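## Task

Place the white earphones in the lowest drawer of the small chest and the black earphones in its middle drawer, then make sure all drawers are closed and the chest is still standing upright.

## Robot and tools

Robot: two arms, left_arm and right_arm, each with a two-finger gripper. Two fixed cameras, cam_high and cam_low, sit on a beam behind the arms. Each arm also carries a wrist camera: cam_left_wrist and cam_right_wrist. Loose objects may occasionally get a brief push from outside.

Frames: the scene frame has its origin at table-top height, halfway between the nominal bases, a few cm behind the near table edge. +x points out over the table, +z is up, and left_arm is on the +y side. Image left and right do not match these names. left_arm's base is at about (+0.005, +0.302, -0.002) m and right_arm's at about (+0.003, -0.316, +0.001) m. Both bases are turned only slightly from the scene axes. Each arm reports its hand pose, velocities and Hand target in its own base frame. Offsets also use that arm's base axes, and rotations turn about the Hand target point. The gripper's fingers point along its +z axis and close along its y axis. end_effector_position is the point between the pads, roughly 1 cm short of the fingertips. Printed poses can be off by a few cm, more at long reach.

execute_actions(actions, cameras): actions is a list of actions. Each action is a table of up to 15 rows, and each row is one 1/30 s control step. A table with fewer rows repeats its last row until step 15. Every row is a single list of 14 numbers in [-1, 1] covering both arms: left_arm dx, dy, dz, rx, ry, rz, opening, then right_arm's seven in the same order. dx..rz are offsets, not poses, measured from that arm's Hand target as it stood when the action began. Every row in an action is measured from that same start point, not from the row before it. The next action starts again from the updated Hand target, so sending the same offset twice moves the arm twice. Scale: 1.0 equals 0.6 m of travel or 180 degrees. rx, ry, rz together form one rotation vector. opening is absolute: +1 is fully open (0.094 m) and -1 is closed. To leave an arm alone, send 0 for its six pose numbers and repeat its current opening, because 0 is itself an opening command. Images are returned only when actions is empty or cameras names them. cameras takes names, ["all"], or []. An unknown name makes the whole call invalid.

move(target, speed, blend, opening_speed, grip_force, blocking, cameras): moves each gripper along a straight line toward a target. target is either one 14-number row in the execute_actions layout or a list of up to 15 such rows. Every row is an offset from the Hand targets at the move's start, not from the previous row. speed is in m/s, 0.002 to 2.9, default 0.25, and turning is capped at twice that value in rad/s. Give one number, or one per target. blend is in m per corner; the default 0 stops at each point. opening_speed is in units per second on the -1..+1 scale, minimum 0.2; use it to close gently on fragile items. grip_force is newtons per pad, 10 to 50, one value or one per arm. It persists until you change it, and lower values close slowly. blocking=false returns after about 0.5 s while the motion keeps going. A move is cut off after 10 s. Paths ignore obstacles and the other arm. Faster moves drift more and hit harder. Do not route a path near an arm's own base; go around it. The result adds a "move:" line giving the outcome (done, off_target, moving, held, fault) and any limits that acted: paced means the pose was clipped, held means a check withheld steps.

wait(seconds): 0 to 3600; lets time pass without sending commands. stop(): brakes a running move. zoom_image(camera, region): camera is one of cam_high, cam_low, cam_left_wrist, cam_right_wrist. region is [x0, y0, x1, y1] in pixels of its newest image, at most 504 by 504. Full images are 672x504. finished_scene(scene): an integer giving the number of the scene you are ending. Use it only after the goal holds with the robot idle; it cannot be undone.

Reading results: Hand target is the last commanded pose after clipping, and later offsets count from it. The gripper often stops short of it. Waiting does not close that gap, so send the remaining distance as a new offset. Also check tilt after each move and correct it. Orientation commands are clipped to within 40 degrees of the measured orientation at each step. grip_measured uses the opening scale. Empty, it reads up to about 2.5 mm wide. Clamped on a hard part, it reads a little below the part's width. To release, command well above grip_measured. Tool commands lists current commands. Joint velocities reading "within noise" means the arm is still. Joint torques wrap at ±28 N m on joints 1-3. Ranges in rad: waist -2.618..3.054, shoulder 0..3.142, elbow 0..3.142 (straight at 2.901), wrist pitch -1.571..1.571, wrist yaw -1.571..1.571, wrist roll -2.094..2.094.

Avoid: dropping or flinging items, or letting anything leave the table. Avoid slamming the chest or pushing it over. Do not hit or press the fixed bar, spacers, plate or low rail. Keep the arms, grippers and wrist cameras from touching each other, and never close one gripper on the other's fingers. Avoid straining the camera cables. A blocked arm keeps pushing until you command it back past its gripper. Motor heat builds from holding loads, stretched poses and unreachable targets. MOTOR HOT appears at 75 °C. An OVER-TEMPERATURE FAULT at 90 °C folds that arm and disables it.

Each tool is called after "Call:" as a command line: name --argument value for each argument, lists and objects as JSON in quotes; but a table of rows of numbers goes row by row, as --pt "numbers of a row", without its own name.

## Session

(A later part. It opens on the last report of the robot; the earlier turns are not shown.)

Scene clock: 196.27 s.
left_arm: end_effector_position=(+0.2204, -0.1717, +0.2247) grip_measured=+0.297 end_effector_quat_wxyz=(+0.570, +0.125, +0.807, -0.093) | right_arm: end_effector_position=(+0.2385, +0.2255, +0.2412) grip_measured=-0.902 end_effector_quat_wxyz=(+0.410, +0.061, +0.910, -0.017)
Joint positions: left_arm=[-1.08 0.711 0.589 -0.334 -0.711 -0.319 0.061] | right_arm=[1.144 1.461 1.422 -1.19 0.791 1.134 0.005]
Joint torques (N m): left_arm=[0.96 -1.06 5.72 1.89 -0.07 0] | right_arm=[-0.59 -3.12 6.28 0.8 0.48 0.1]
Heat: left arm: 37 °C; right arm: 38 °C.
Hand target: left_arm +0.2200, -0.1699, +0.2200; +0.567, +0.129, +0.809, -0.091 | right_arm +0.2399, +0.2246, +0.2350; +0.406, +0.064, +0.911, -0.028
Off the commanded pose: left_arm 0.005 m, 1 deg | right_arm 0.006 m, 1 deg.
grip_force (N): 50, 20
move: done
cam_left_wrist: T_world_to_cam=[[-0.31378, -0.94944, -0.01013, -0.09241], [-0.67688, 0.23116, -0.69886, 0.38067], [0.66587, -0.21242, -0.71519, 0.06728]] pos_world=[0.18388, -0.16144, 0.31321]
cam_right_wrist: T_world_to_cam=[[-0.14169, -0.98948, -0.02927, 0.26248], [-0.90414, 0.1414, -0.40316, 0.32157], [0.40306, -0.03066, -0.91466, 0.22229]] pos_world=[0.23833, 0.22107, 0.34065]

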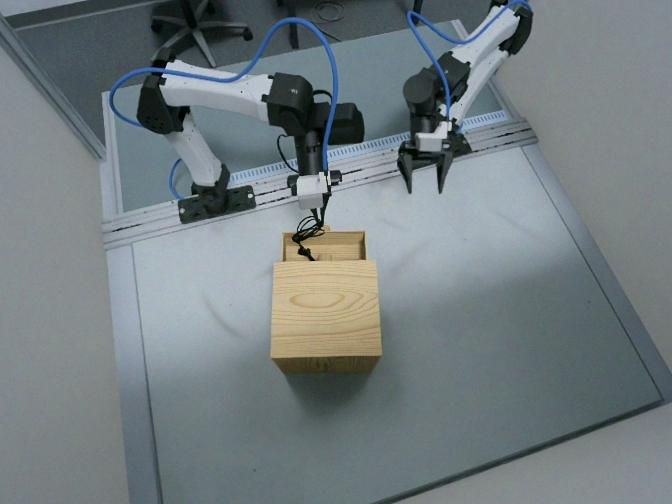

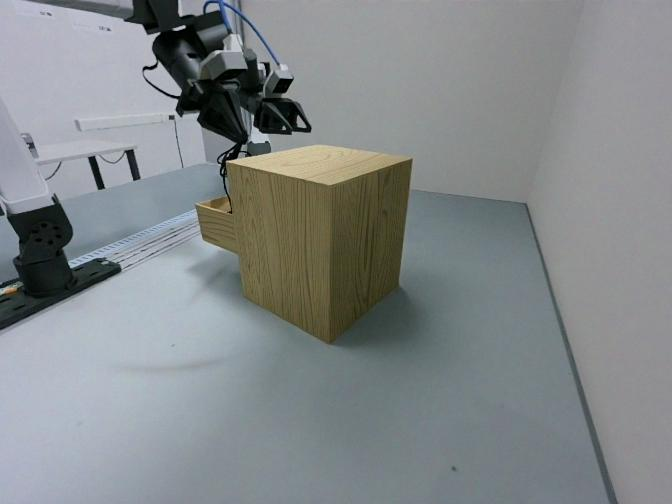

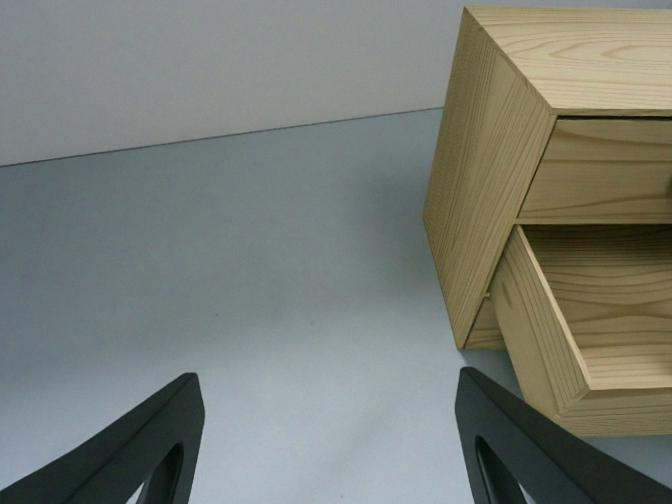

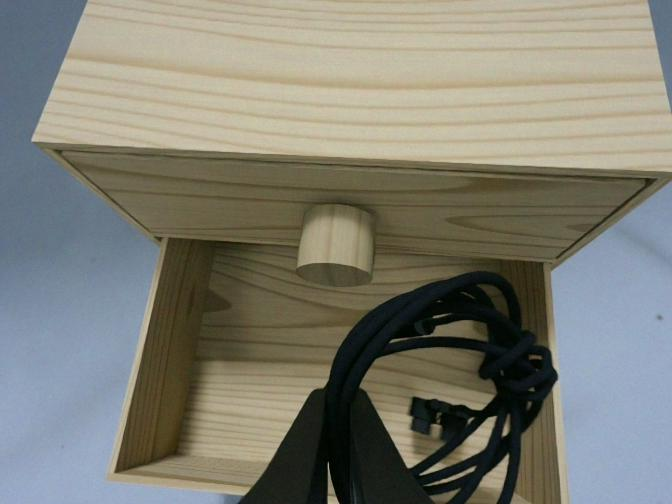

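Call:
zoom_image --camera "cam_right_wrist" --region '[300, 240, 600, 504]'

Call:
zoom_image --camera "cam_high" --region '[250, 160, 390, 280]'

Scaled by 1.680 from the camera's image (finer frame: 960x720).

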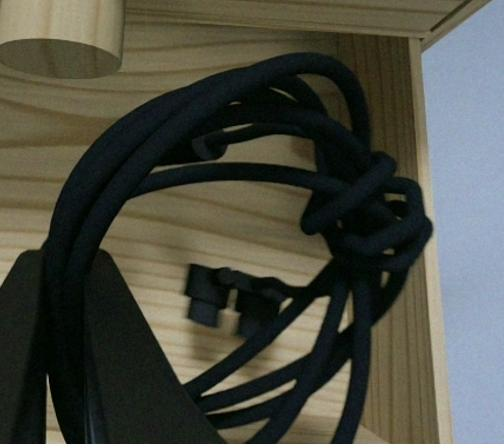

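Scaled by 3.600 from the camera's image (finer frame: 960x720).

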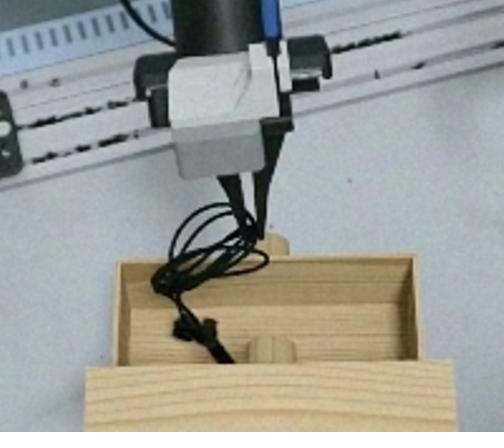

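Call:
move --pt "0 0 0 0 0 0 0.3 0.0208 0.0672 -0.1583 0.0064 0.0327 -0.0333 -1" --speed 0.12 --cameras '["cam_high", "cam_right_wrist", "cam_left_wrist"]'

Scene clock: 199.43 s.
left_arm: end_effector_position=(+0.2204, -0.1717, +0.2247) grip_measured=+0.297 end_effector_quat_wxyz=(+0.570, +0.125, +0.807, -0.093) | right_arm: end_effector_position=(+0.2514, +0.2619, +0.1491) grip_measured=-0.902 end_effector_quat_wxyz=(+0.364, +0.108, +0.924, -0.042)
Joint positions: left_arm=[-1.08 0.711 0.589 -0.334 -0.711 -0.319 0.061] | right_arm=[1.131 1.702 1.358 -1.036 0.731 1.291 0.005]
Joint torques (N m): left_arm=[0.96 -1.14 5.74 1.89 -0.08 -0.02] | right_arm=[-0.58 -4.68 6.31 0.74 0.31 0.1]
Heat: left arm: 37 °C; right arm: 38 °C.
Hand target: left_arm +0.2200, -0.1699, +0.2200; +0.567, +0.129, +0.809, -0.091 | right_arm +0.2523, +0.2649, +0.1400; +0.356, +0.113, +0.926, -0.043
Off the commanded pose: left_arm 0.005 m, 1 deg | right_arm 0.010 m, 1 deg.
grip_force (N): 50, 20
move: done
cam_left_wrist: T_world_to_cam=[[-0.31378, -0.94944, -0.01013, -0.09241], [-0.67688, 0.23116, -0.69886, 0.38067], [0.66587, -0.21242, -0.71519, 0.06728]] pos_world=[0.18388, -0.16144, 0.31321]
cam_right_wrist: T_world_to_cam=[[-0.24774, -0.96879, -0.00851, 0.31582], [-0.91894, 0.23775, -0.31467, 0.25615], [0.30687, -0.07014, -0.94916, 0.17365]] pos_world=[0.26034, 0.25724, 0.24811]
Images, in order (width x height): cam_high 672x504, cam_left_wrist 672x504, cam_right_wrist 672x504.

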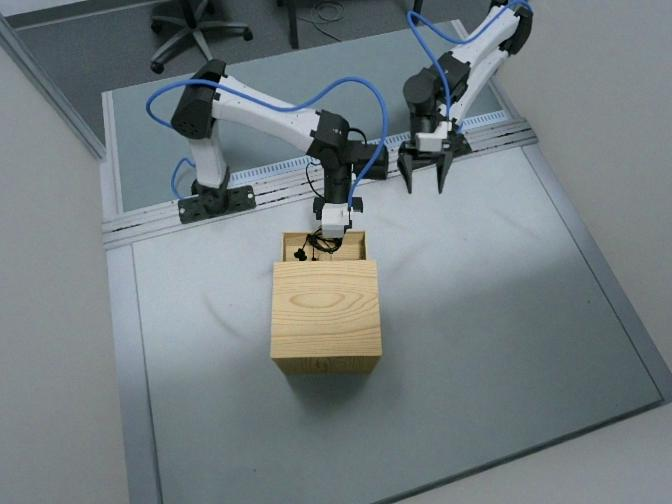

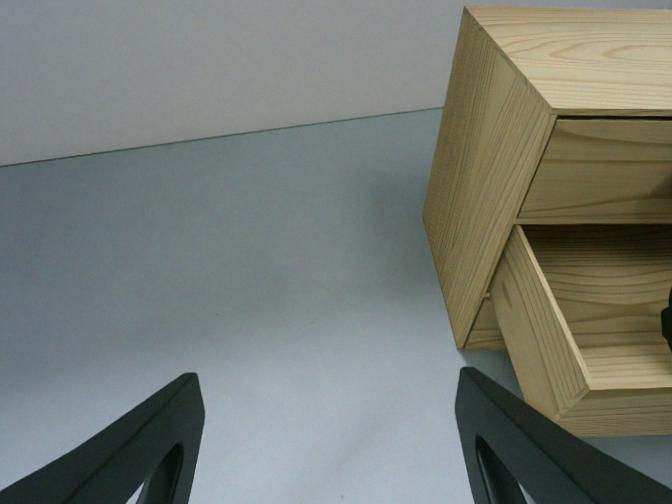

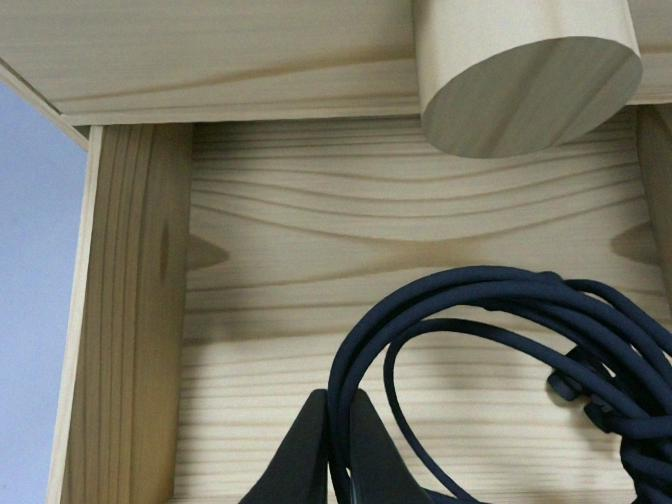

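Call:
zoom_image --camera "cam_high" --region '[260, 180, 390, 280]'

Call:
zoom_image --camera "cam_right_wrist" --region '[300, 220, 672, 504]'

Scaled by 3.877 from the camera's image (finer frame: 960x720).

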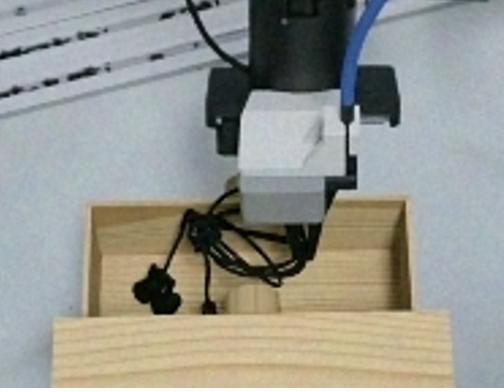

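Scaled by 1.355 from the camera's image (finer frame: 960x720).

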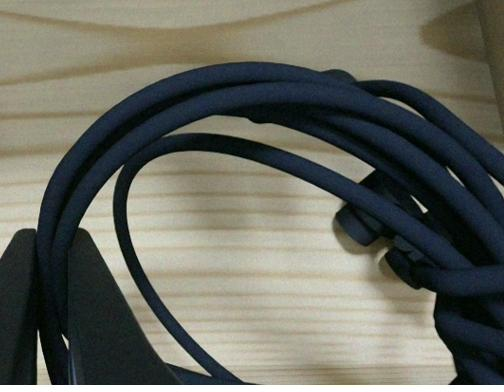

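Call:
move --pt "0 0 0 0 0 0 0.3 0.0087 0.0408 -0.0208 0 0 0 -1" --speed 0.1 --cameras '["cam_high", "cam_right_wrist"]'

Scene clock: 202.03 s.
left_arm: end_effector_position=(+0.2204, -0.1717, +0.2247) grip_measured=+0.297 end_effector_quat_wxyz=(+0.570, +0.125, +0.807, -0.093) | right_arm: end_effector_position=(+0.2548, +0.2660, +0.1391) grip_measured=-0.903 end_effector_quat_wxyz=(+0.364, +0.107, +0.924, -0.054)
Joint positions: left_arm=[-1.08 0.711 0.589 -0.334 -0.711 -0.319 0.061] | right_arm=[1.131 1.747 1.37 -1.031 0.74 1.298 0.005]
Joint torques (N m): left_arm=[0.94 -1.1 5.72 1.91 -0.07 -0.02] | right_arm=[-0.18 -7.35 5.79 0.55 0.34 -0.02]
Heat: left arm: 37 °C; right arm: 38 °C.
Hand target: left_arm +0.2200, -0.1699, +0.2200; +0.567, +0.129, +0.809, -0.091 | right_arm +0.2527, +0.2644, +0.1393; +0.360, +0.106, +0.925, -0.053 (not the last commanded pose)
Off the commanded pose: left_arm 0.005 m, 1 deg | right_arm 0.026 m, 2 deg.
grip_force (N): 50, 20
move: held (right_arm; a check stopped the path); limits=held
pose unreachable (right arm): on one or more control steps of this call, first in action 0 (counted from 0), this arm could not follow its commanded pose, so it was not sent that pose on those steps. It may still have moved: this result reports where it is.
cause: moving toward the commanded pose would bring a part of the arm too close to another arm (this arm's wrist (the part past joint 4) and the left arm's fingers, 20 mm apart when this arm was first held).
cam_right_wrist: T_world_to_cam=[[-0.2548, -0.96688, 0.01482, 0.31849], [-0.91788, 0.23701, -0.31831, 0.25564], [0.30425, -0.09471, -0.94787, 0.17047]] pos_world=[0.26394, 0.2635, 0.23824]

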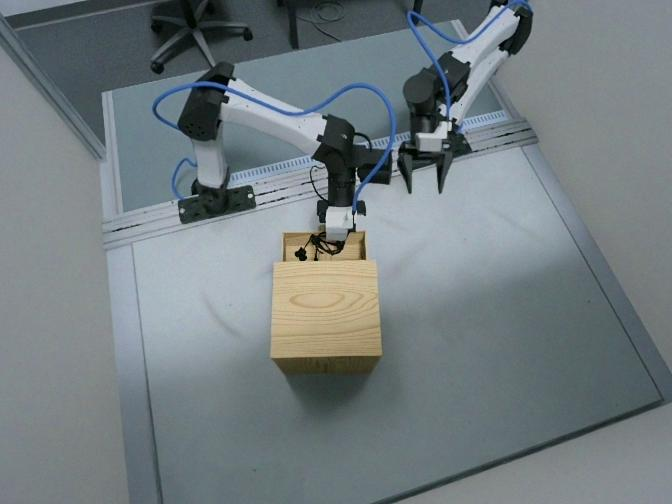

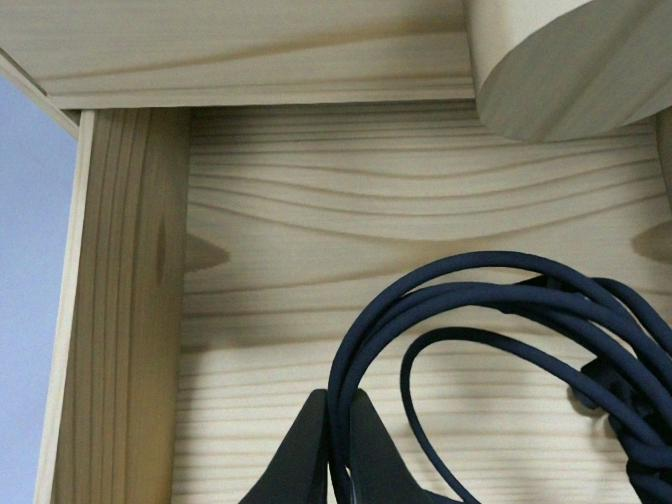

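Call:
zoom_image --camera "cam_high" --region '[260, 180, 390, 280]'

Call:
zoom_image --camera "cam_right_wrist" --region '[320, 220, 672, 504]'

Scaled by 3.877 from the camera's image (finer frame: 960x720).

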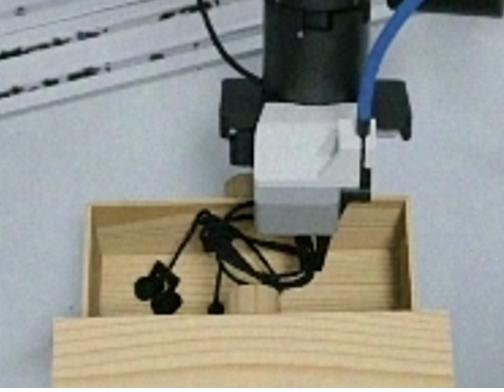

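Scaled by 1.432 from the camera's image (finer frame: 960x720).

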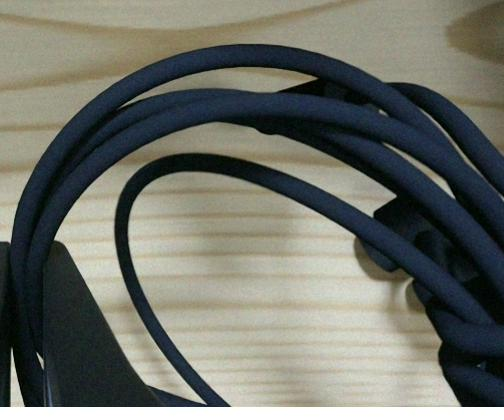

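Call:
move --pt "0.0833 0.1665 0 0 0 0 0.3 0 0 0 0 0 0 -0.4" --pt "0.0833 0.1665 0 0 0 0 0.3 -0.0764 0.0205 0.0858 0 0 0 -0.4" --pt "0.0833 0.1665 0 0 0 0 0.3 -0.0463 -0.274 0.3262 0.0048 -0.0691 0.1311 -0.4" --speed '[0.25, 0.1, 0.25]' --blend '[0, 0.02, 0]' --opening_speed 1.0 --cameras '["cam_high", "cam_low", "cam_left_wrist", "cam_right_wrist"]'

Scene clock: 210.40 s.
left_arm: end_effector_position=(+0.2667, -0.0694, +0.2169) grip_measured=+0.297 end_effector_quat_wxyz=(+0.559, +0.125, +0.815, -0.091) | right_arm: end_effector_position=(+0.2265, +0.0999, +0.3315) grip_measured=-0.403 end_effector_quat_wxyz=(+0.455, -0.076, +0.887, +0.031)
Joint positions: left_arm=[-0.171 0.57 0.531 -0.332 0.133 0.042 0.061] | right_arm=[0.735 0.931 1.357 -1.136 0.463 0.349 0.028]
Joint torques (N m): left_arm=[0.9 0.69 6.48 2.44 0.14 0.02] | right_arm=[-0.72 -1.06 5.94 1.84 0.03 -0.1]
Heat: left arm: 38 °C; right arm: 38 °C.
Hand target: left_arm +0.2700, -0.0700, +0.2199; +0.567, +0.129, +0.809, -0.091 | right_arm +0.2249, +0.1001, +0.3350; +0.460, -0.077, +0.884, +0.041
Off the commanded pose: left_arm 0.005 m, 1 deg | right_arm 0.004 m, 1 deg.
grip_force (N): 50, 20
move: done
cam_left_wrist: T_world_to_cam=[[-0.31165, -0.95015, -0.00955, 0.01836], [-0.69551, 0.23495, -0.67902, 0.38383], [0.64741, -0.20497, -0.73406, 0.06198]] pos_world=[0.23256, -0.06003, 0.3063]
cam_right_wrist: T_world_to_cam=[[0.14598, -0.98928, 0.00287, 0.06332], [-0.85945, -0.12826, -0.49487, 0.41198], [0.48993, 0.06977, -0.86896, 0.26104]] pos_world=[0.21694, 0.09726, 0.43052]

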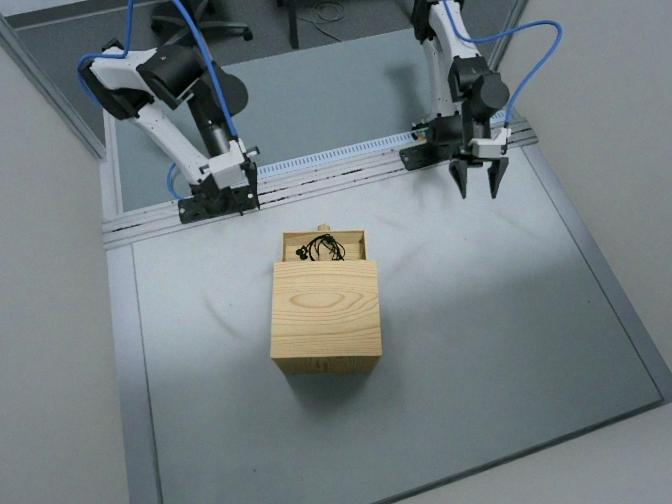

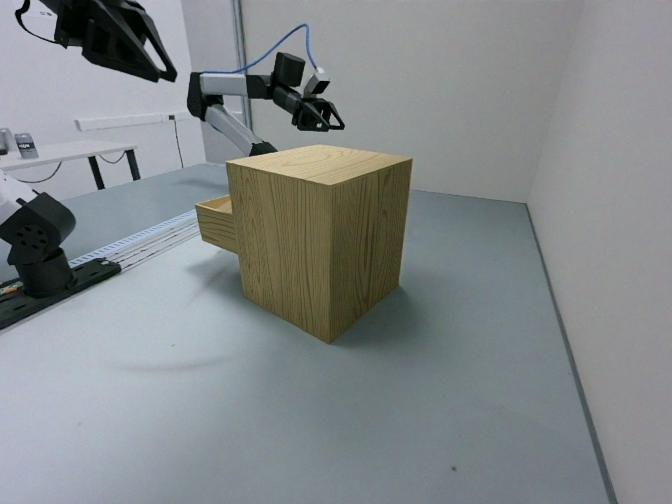

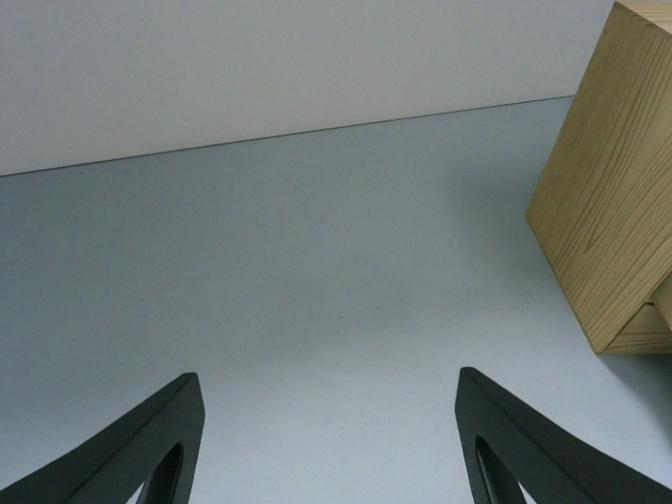

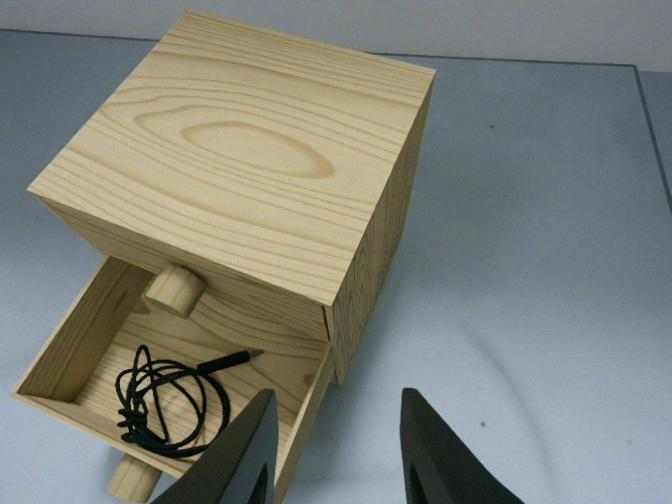

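Call:
zoom_image --camera "cam_right_wrist" --region '[0, 230, 340, 504]'

Call:
zoom_image --camera "cam_high" --region '[260, 200, 390, 280]'

Scaled by 1.482 from the camera's image (finer frame: 960x720).

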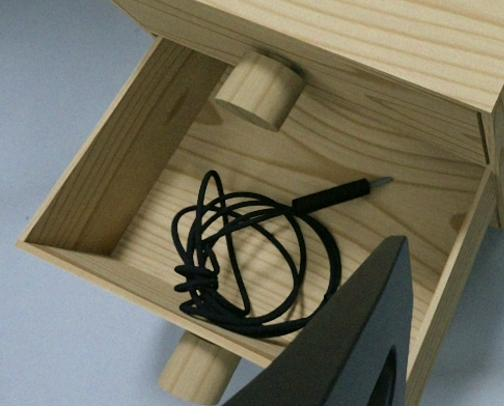

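Scaled by 3.877 from the camera's image (finer frame: 960x720).

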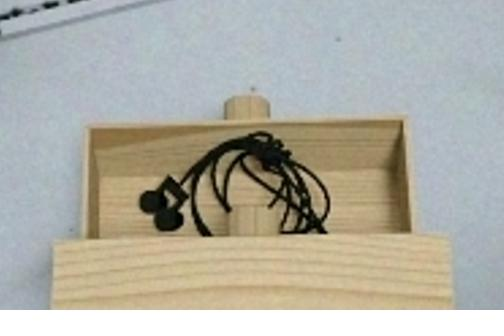

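Call:
zoom_image --camera "cam_right_wrist" --region '[60, 300, 280, 480]'

Call:
zoom_image --camera "cam_high" --region '[275, 225, 375, 270]'

Scaled by 2.291 from the camera's image (finer frame: 960x720).

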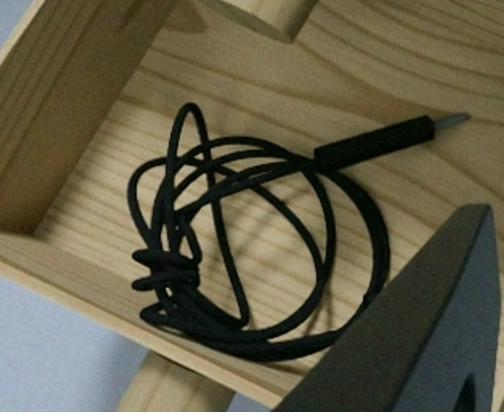

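Scaled by 5.040 from the camera's image (finer frame: 960x720).

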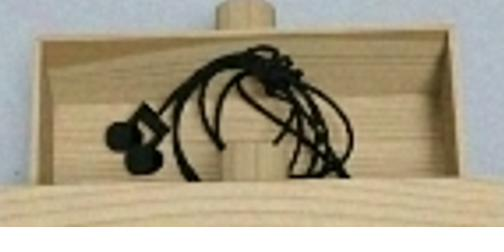

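Call:
move --pt "-0.2333 -0.3833 -0.0332 0 0 0 -1 0 0 0 0 0 0 -0.4" --pt "-0.2167 -0.4917 -0.1733 0 0 0 -1 0 0 0 0 0 0 -0.4" --speed 0.3 --blend '[0.04, 0]' --cameras '["cam_left_wrist", "cam_right_wrist"]'

Scene clock: 217.37 s.
left_arm: end_effector_position=(+0.1365, -0.3590, +0.1076) grip_measured=-0.990 end_effector_quat_wxyz=(+0.560, +0.145, +0.811, -0.087) | right_arm: end_effector_position=(+0.2264, +0.1000, +0.3314) grip_measured=-0.403 end_effector_quat_wxyz=(+0.455, -0.076, +0.887, +0.031)
Joint positions: left_arm=[-1.627 1.712 0.861 -0.103 -1.116 -0.879 0] | right_arm=[0.735 0.931 1.357 -1.136 0.462 0.349 0.028]
Joint torques (N m): left_arm=[0.88 -5.31 8.38 1.17 -0.65 -0.2] | right_arm=[-0.73 -1.05 5.96 1.84 0.03 -0.09]
Heat: left arm: 38 °C; right arm: 38 °C.
Hand target: left_arm +0.1400, -0.3650, +0.1159; +0.567, +0.129, +0.809, -0.091 | right_arm +0.2249, +0.1001, +0.3350; +0.460, -0.077, +0.884, +0.041
Off the commanded pose: left_arm 0.011 m, 2 deg | right_arm 0.004 m, 1 deg.
grip_force (N): 50, 20
move: off_target (left_arm)
cam_left_wrist: T_world_to_cam=[[-0.33969, -0.93968, -0.04024, -0.28751], [-0.68027, 0.27501, -0.67941, 0.2994], [0.6495, -0.20342, -0.73265, 0.00687]] pos_world=[0.10154, -0.35111, 0.19688]
cam_right_wrist: T_world_to_cam=[[0.14674, -0.98917, 0.00268, 0.06332], [-0.85948, -0.12884, -0.49466, 0.41197], [0.48965, 0.07028, -0.86908, 0.26109]] pos_world=[0.21695, 0.09736, 0.43052]

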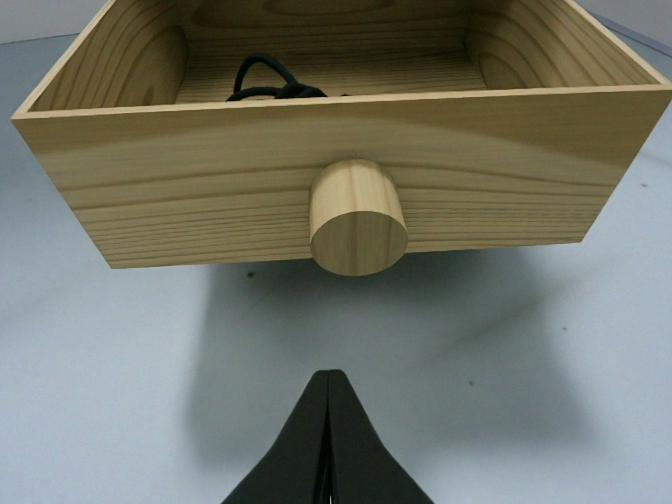

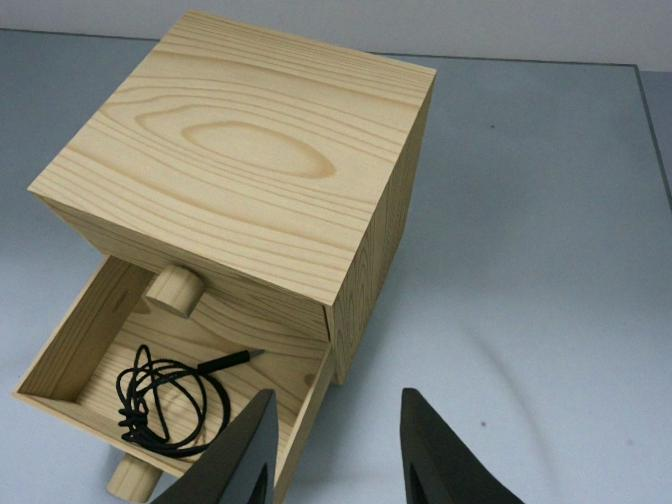

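Call:
zoom_image --camera "cam_left_wrist" --region '[160, 0, 420, 140]'

Scaled by 1.938 from the camera's image (finer frame: 960x720).

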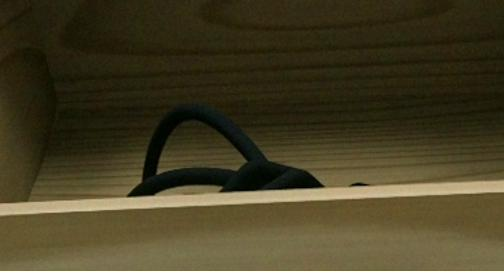

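Call:
move --pt "0.0033 -0.017 0.0152 0 0 0 -1 0 0 0 0 0 0 -0.4" --pt "0.1847 -0.0802 0.0152 0 0 0 -1 0 0 0 0 0 0 -0.4" --pt "0.2242 -0.0932 0.0152 0 0 0 -1 0 0 0 0 0 0 -0.4" --speed '[0.06, 0.08, 0.035]' --blend '[0.004, 0.01, 0]' --cameras '["cam_high", "cam_left_wrist", "cam_right_wrist"]'

Scene clock: 223.23 s.
left_arm: end_effector_position=(+0.2677, -0.4077, +0.1132) grip_measured=-0.990 end_effector_quat_wxyz=(+0.559, +0.141, +0.814, -0.068) | right_arm: end_effector_position=(+0.2264, +0.1000, +0.3314) grip_measured=-0.403 end_effector_quat_wxyz=(+0.455, -0.076, +0.887, +0.031)
Joint positions: left_arm=[-1.268 1.916 1.076 0.229 -0.879 -0.446 0] | right_arm=[0.735 0.931 1.357 -1.136 0.462 0.349 0.028]
Joint torques (N m): left_arm=[1.01 -6.98 9.05 2.06 -0.13 -0.01] | right_arm=[-0.79 -1.05 5.96 1.84 0.01 -0.1]
Heat: left arm: 38 °C; right arm: 38 °C.
Hand target: left_arm +0.2746, -0.4208, +0.1251; +0.567, +0.129, +0.809, -0.091 | right_arm +0.2249, +0.1001, +0.3350; +0.460, -0.077, +0.884, +0.041
Off the commanded pose: left_arm 0.019 m, 3 deg | right_arm 0.004 m, 1 deg.
grip_force (N): 50, 20
move: off_target (left_arm)
cam_left_wrist: T_world_to_cam=[[-0.31224, -0.94784, -0.06412, -0.29651], [-0.68874, 0.27234, -0.67192, 0.40622], [0.65433, -0.16563, -0.73785, -0.06949]] pos_world=[0.23266, -0.40318, 0.20266]
cam_right_wrist: T_world_to_cam=[[0.14674, -0.98917, 0.00268, 0.06332], [-0.85948, -0.12884, -0.49466, 0.41197], [0.48965, 0.07028, -0.86908, 0.26109]] pos_world=[0.21695, 0.09736, 0.43052]

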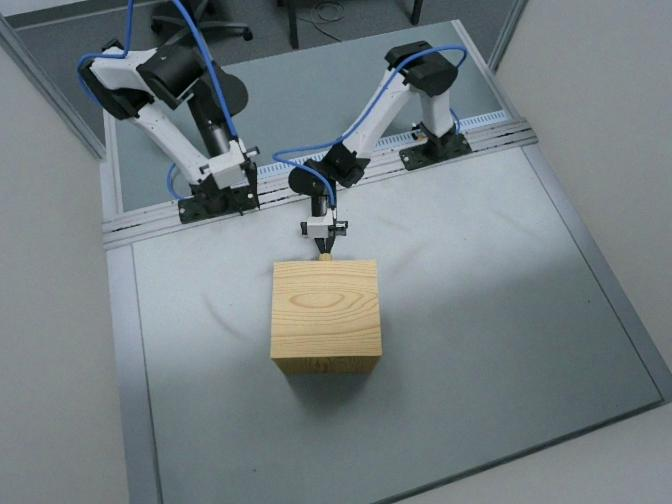

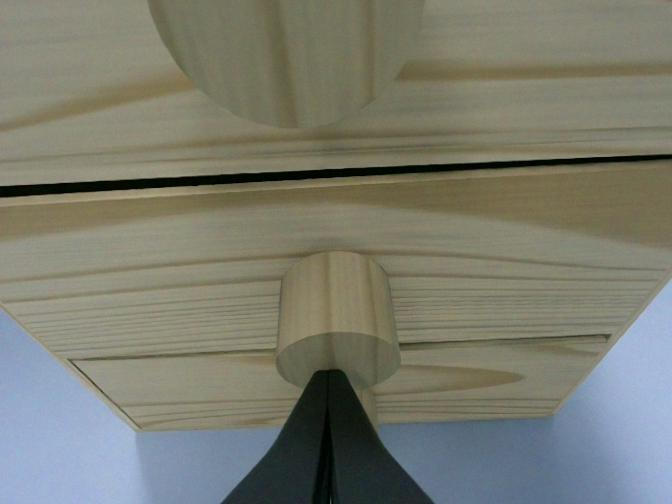

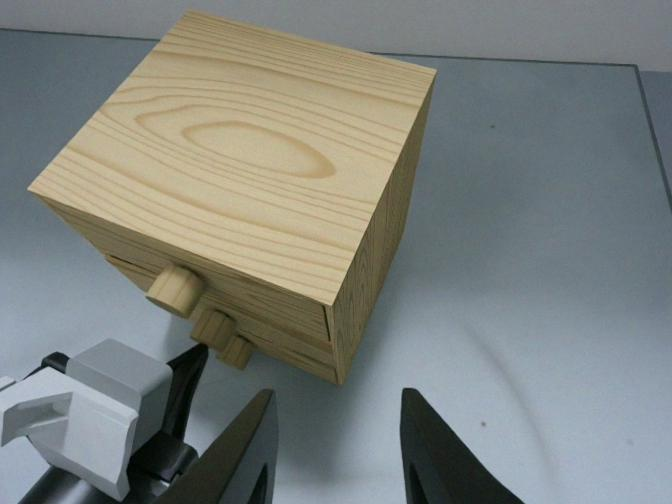

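Call:
zoom_image --camera "cam_left_wrist" --region '[0, 130, 300, 330]'

Call:
zoom_image --camera "cam_left_wrist" --region '[420, 130, 672, 430]'

Call:
zoom_image --camera "cam_right_wrist" --region '[20, 160, 380, 400]'

Scaled by 1.680 from the camera's image (finer frame: 960x720).

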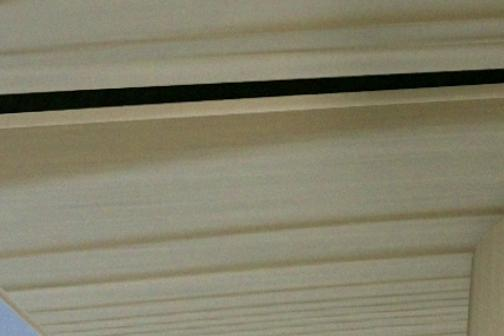

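Scaled by 1.680 from the camera's image (finer frame: 960x720).

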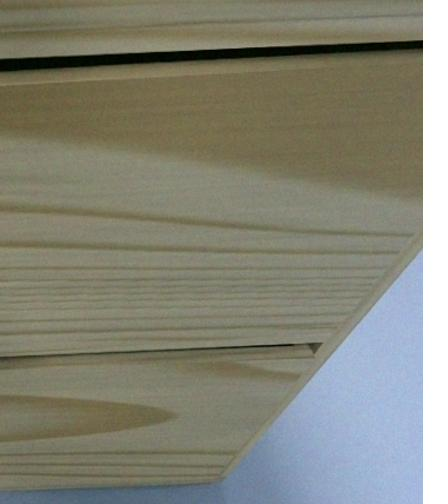

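Scaled by 1.400 from the camera's image (finer frame: 960x720).

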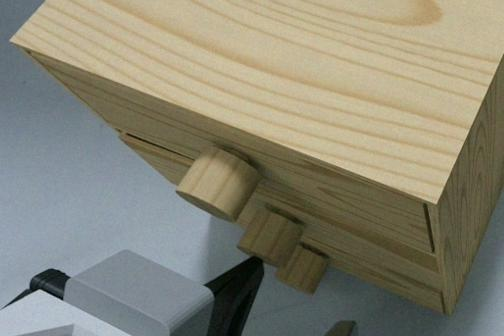

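Call:
move --pt "0.0158 -0.0052 0 0 0 0 -1 0 0 0 0 0 0 -0.4" --speed 0.03 --cameras '["cam_left_wrist", "cam_right_wrist"]'

Scene clock: 225.43 s.
left_arm: end_effector_position=(+0.2709, -0.4091, +0.1132) grip_measured=-0.990 end_effector_quat_wxyz=(+0.559, +0.145, +0.814, -0.066) | right_arm: end_effector_position=(+0.2264, +0.1000, +0.3314) grip_measured=-0.403 end_effector_quat_wxyz=(+0.455, -0.076, +0.887, +0.031)
Joint positions: left_arm=[-1.261 1.923 1.084 0.232 -0.872 -0.43 0] | right_arm=[0.735 0.931 1.357 -1.136 0.462 0.349 0.028]
Joint torques (N m): left_arm=[2.15 -6.32 10.02 2.13 0 -0.02] | right_arm=[-0.77 -1.09 5.98 1.84 0.02 -0.1]
Heat: left arm: 38 °C; right arm: 39 °C.
Hand target: left_arm +0.2840, -0.4240, +0.1251; +0.567, +0.129, +0.809, -0.091 | right_arm +0.2249, +0.1001, +0.3350; +0.460, -0.077, +0.884, +0.041
Off the commanded pose: left_arm 0.023 m, 4 deg | right_arm 0.004 m, 1 deg.
grip_force (N): 50, 20
move: off_target (left_arm)
cam_left_wrist: T_world_to_cam=[[-0.31629, -0.94591, -0.0722, -0.29406], [-0.68634, 0.28071, -0.67092, 0.41151], [0.6549, -0.16265, -0.73801, -0.07074]] pos_world=[0.23576, -0.40518, 0.20265]
cam_right_wrist: T_world_to_cam=[[0.14674, -0.98917, 0.00268, 0.06332], [-0.85948, -0.12884, -0.49466, 0.41197], [0.48965, 0.07028, -0.86908, 0.26109]] pos_world=[0.21695, 0.09736, 0.43052]

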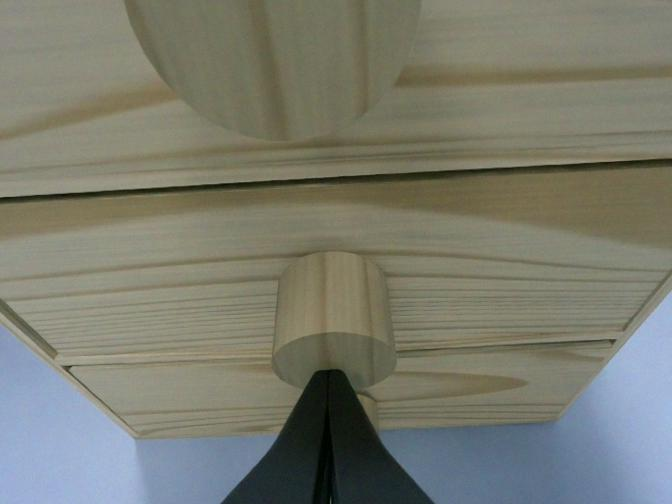

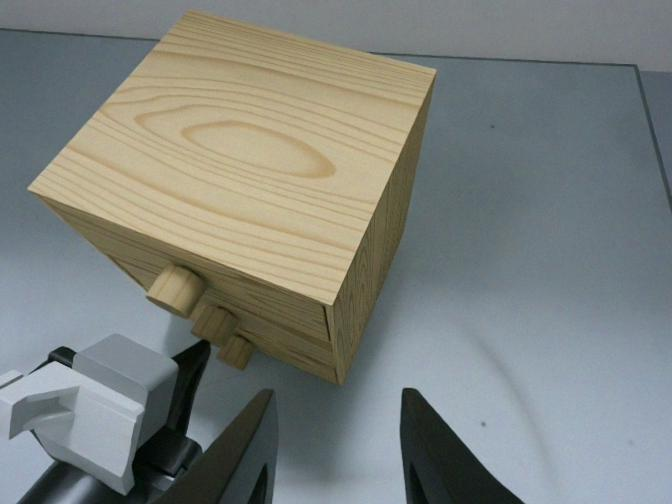

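Call:
zoom_image --camera "cam_left_wrist" --region '[0, 140, 340, 450]'

Call:
zoom_image --camera "cam_left_wrist" --region '[340, 130, 672, 440]'

Call:
zoom_image --camera "cam_right_wrist" --region '[20, 160, 380, 400]'

Scaled by 1.482 from the camera's image (finer frame: 960x720).

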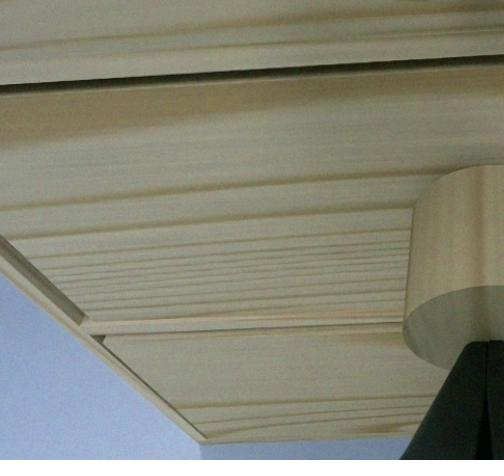

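Scaled by 1.518 from the camera's image (finer frame: 960x720).

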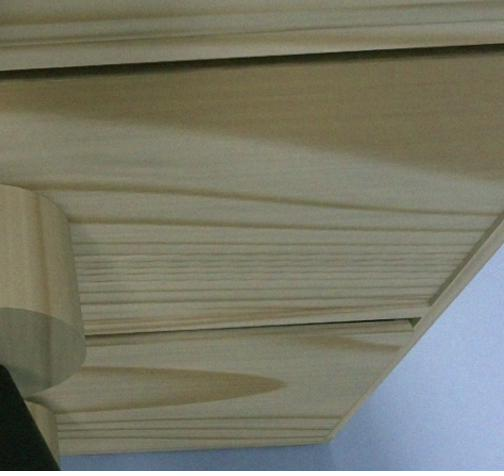

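Scaled by 1.400 from the camera's image (finer frame: 960x720).

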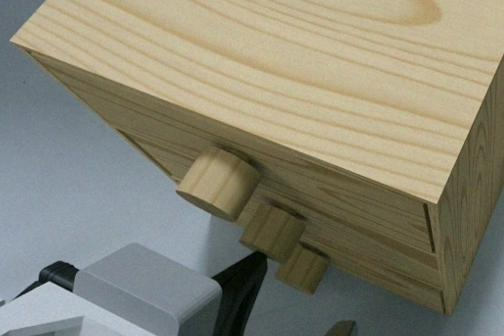

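Call:
move --pt "-0.15 0.05 0.01 0 0 0 -1 0 0 0 0 0 0 -0.4" --speed 0.2 --cameras '["cam_high", "cam_low", "cam_left_wrist", "cam_right_wrist"]'

Scene clock: 228.43 s.
left_arm: end_effector_position=(+0.1955, -0.3976, +0.1175) grip_measured=-0.990 end_effector_quat_wxyz=(+0.560, +0.142, +0.812, -0.081) | right_arm: end_effector_position=(+0.2264, +0.1000, +0.3314) grip_measured=-0.403 end_effector_quat_wxyz=(+0.455, -0.076, +0.887, +0.031)
Joint positions: left_arm=[-1.452 1.818 0.992 0.085 -1.008 -0.629 0] | right_arm=[0.735 0.931 1.357 -1.136 0.462 0.349 0.028]
Joint torques (N m): left_arm=[-0.25 -9.98 5.41 1.48 -0.53 -0.2] | right_arm=[-0.76 -1.1 5.94 1.85 0.01 -0.1]
Heat: left arm: 38 °C; right arm: 39 °C.
Hand target: left_arm +0.1939, -0.3941, +0.1311; +0.567, +0.129, +0.809, -0.091 | right_arm +0.2249, +0.1001, +0.3350; +0.460, -0.077, +0.884, +0.041
Off the commanded pose: left_arm 0.014 m, 2 deg | right_arm 0.004 m, 1 deg.
grip_force (N): 50, 20
move: off_target (left_arm)
cam_left_wrist: T_world_to_cam=[[-0.3285, -0.9434, -0.04565, -0.30631], [-0.68366, 0.27085, -0.67768, 0.35575], [0.65169, -0.19141, -0.73394, -0.02756]] pos_world=[0.16055, -0.3906, 0.20687]
cam_right_wrist: T_world_to_cam=[[0.14674, -0.98917, 0.00268, 0.06332], [-0.85948, -0.12884, -0.49466, 0.41197], [0.48965, 0.07028, -0.86908, 0.26109]] pos_world=[0.21695, 0.09736, 0.43052]

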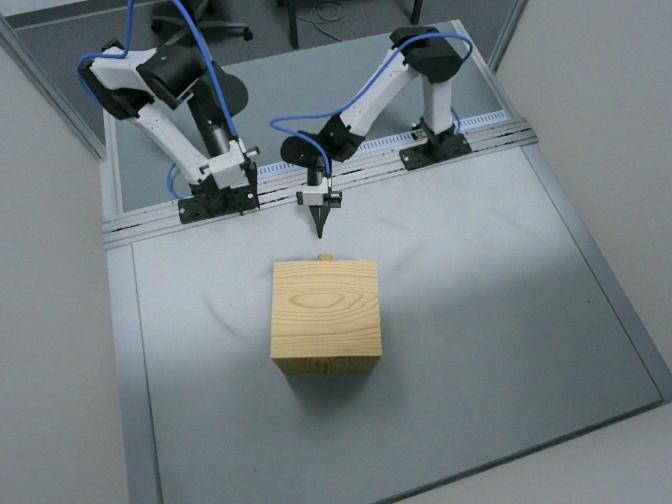

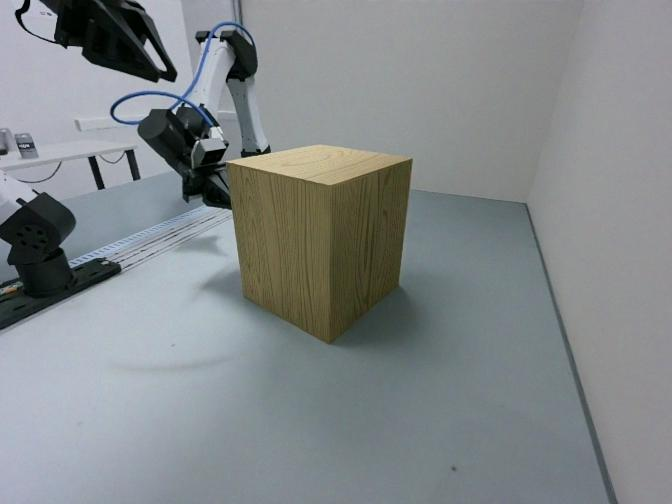

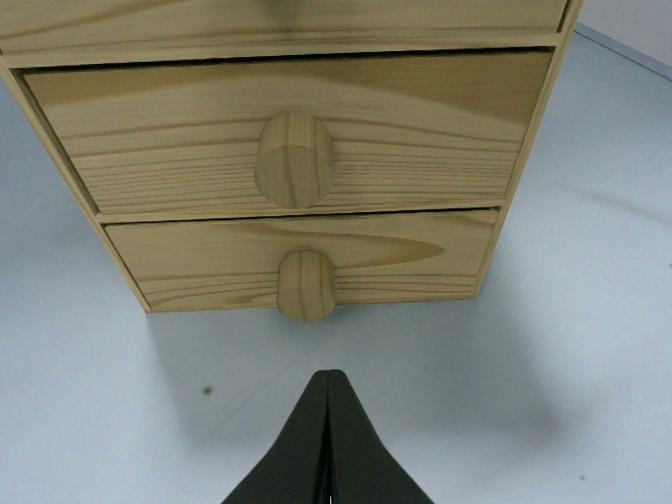

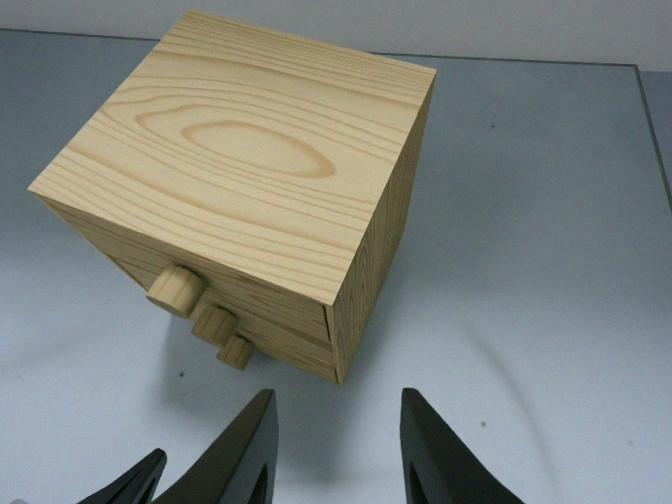

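Call:
zoom_image --camera "cam_left_wrist" --region '[0, 20, 320, 330]'

Call:
zoom_image --camera "cam_left_wrist" --region '[300, 20, 620, 330]'

Call:
zoom_image --camera "cam_right_wrist" --region '[20, 160, 380, 400]'

Scaled by 1.575 from the camera's image (finer frame: 960x720).

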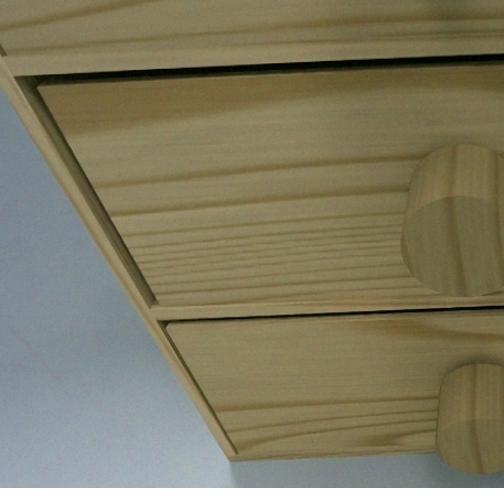

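Scaled by 1.575 from the camera's image (finer frame: 960x720).

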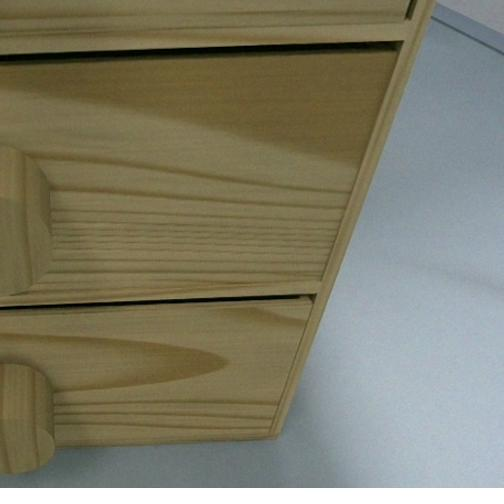

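Scaled by 1.400 from the camera's image (finer frame: 960x720).

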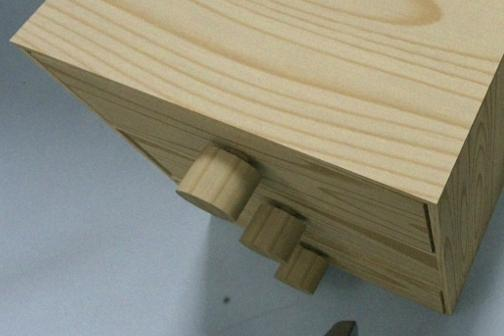

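Call:
finished_scene --scene 1

The scene is finished: the task was done.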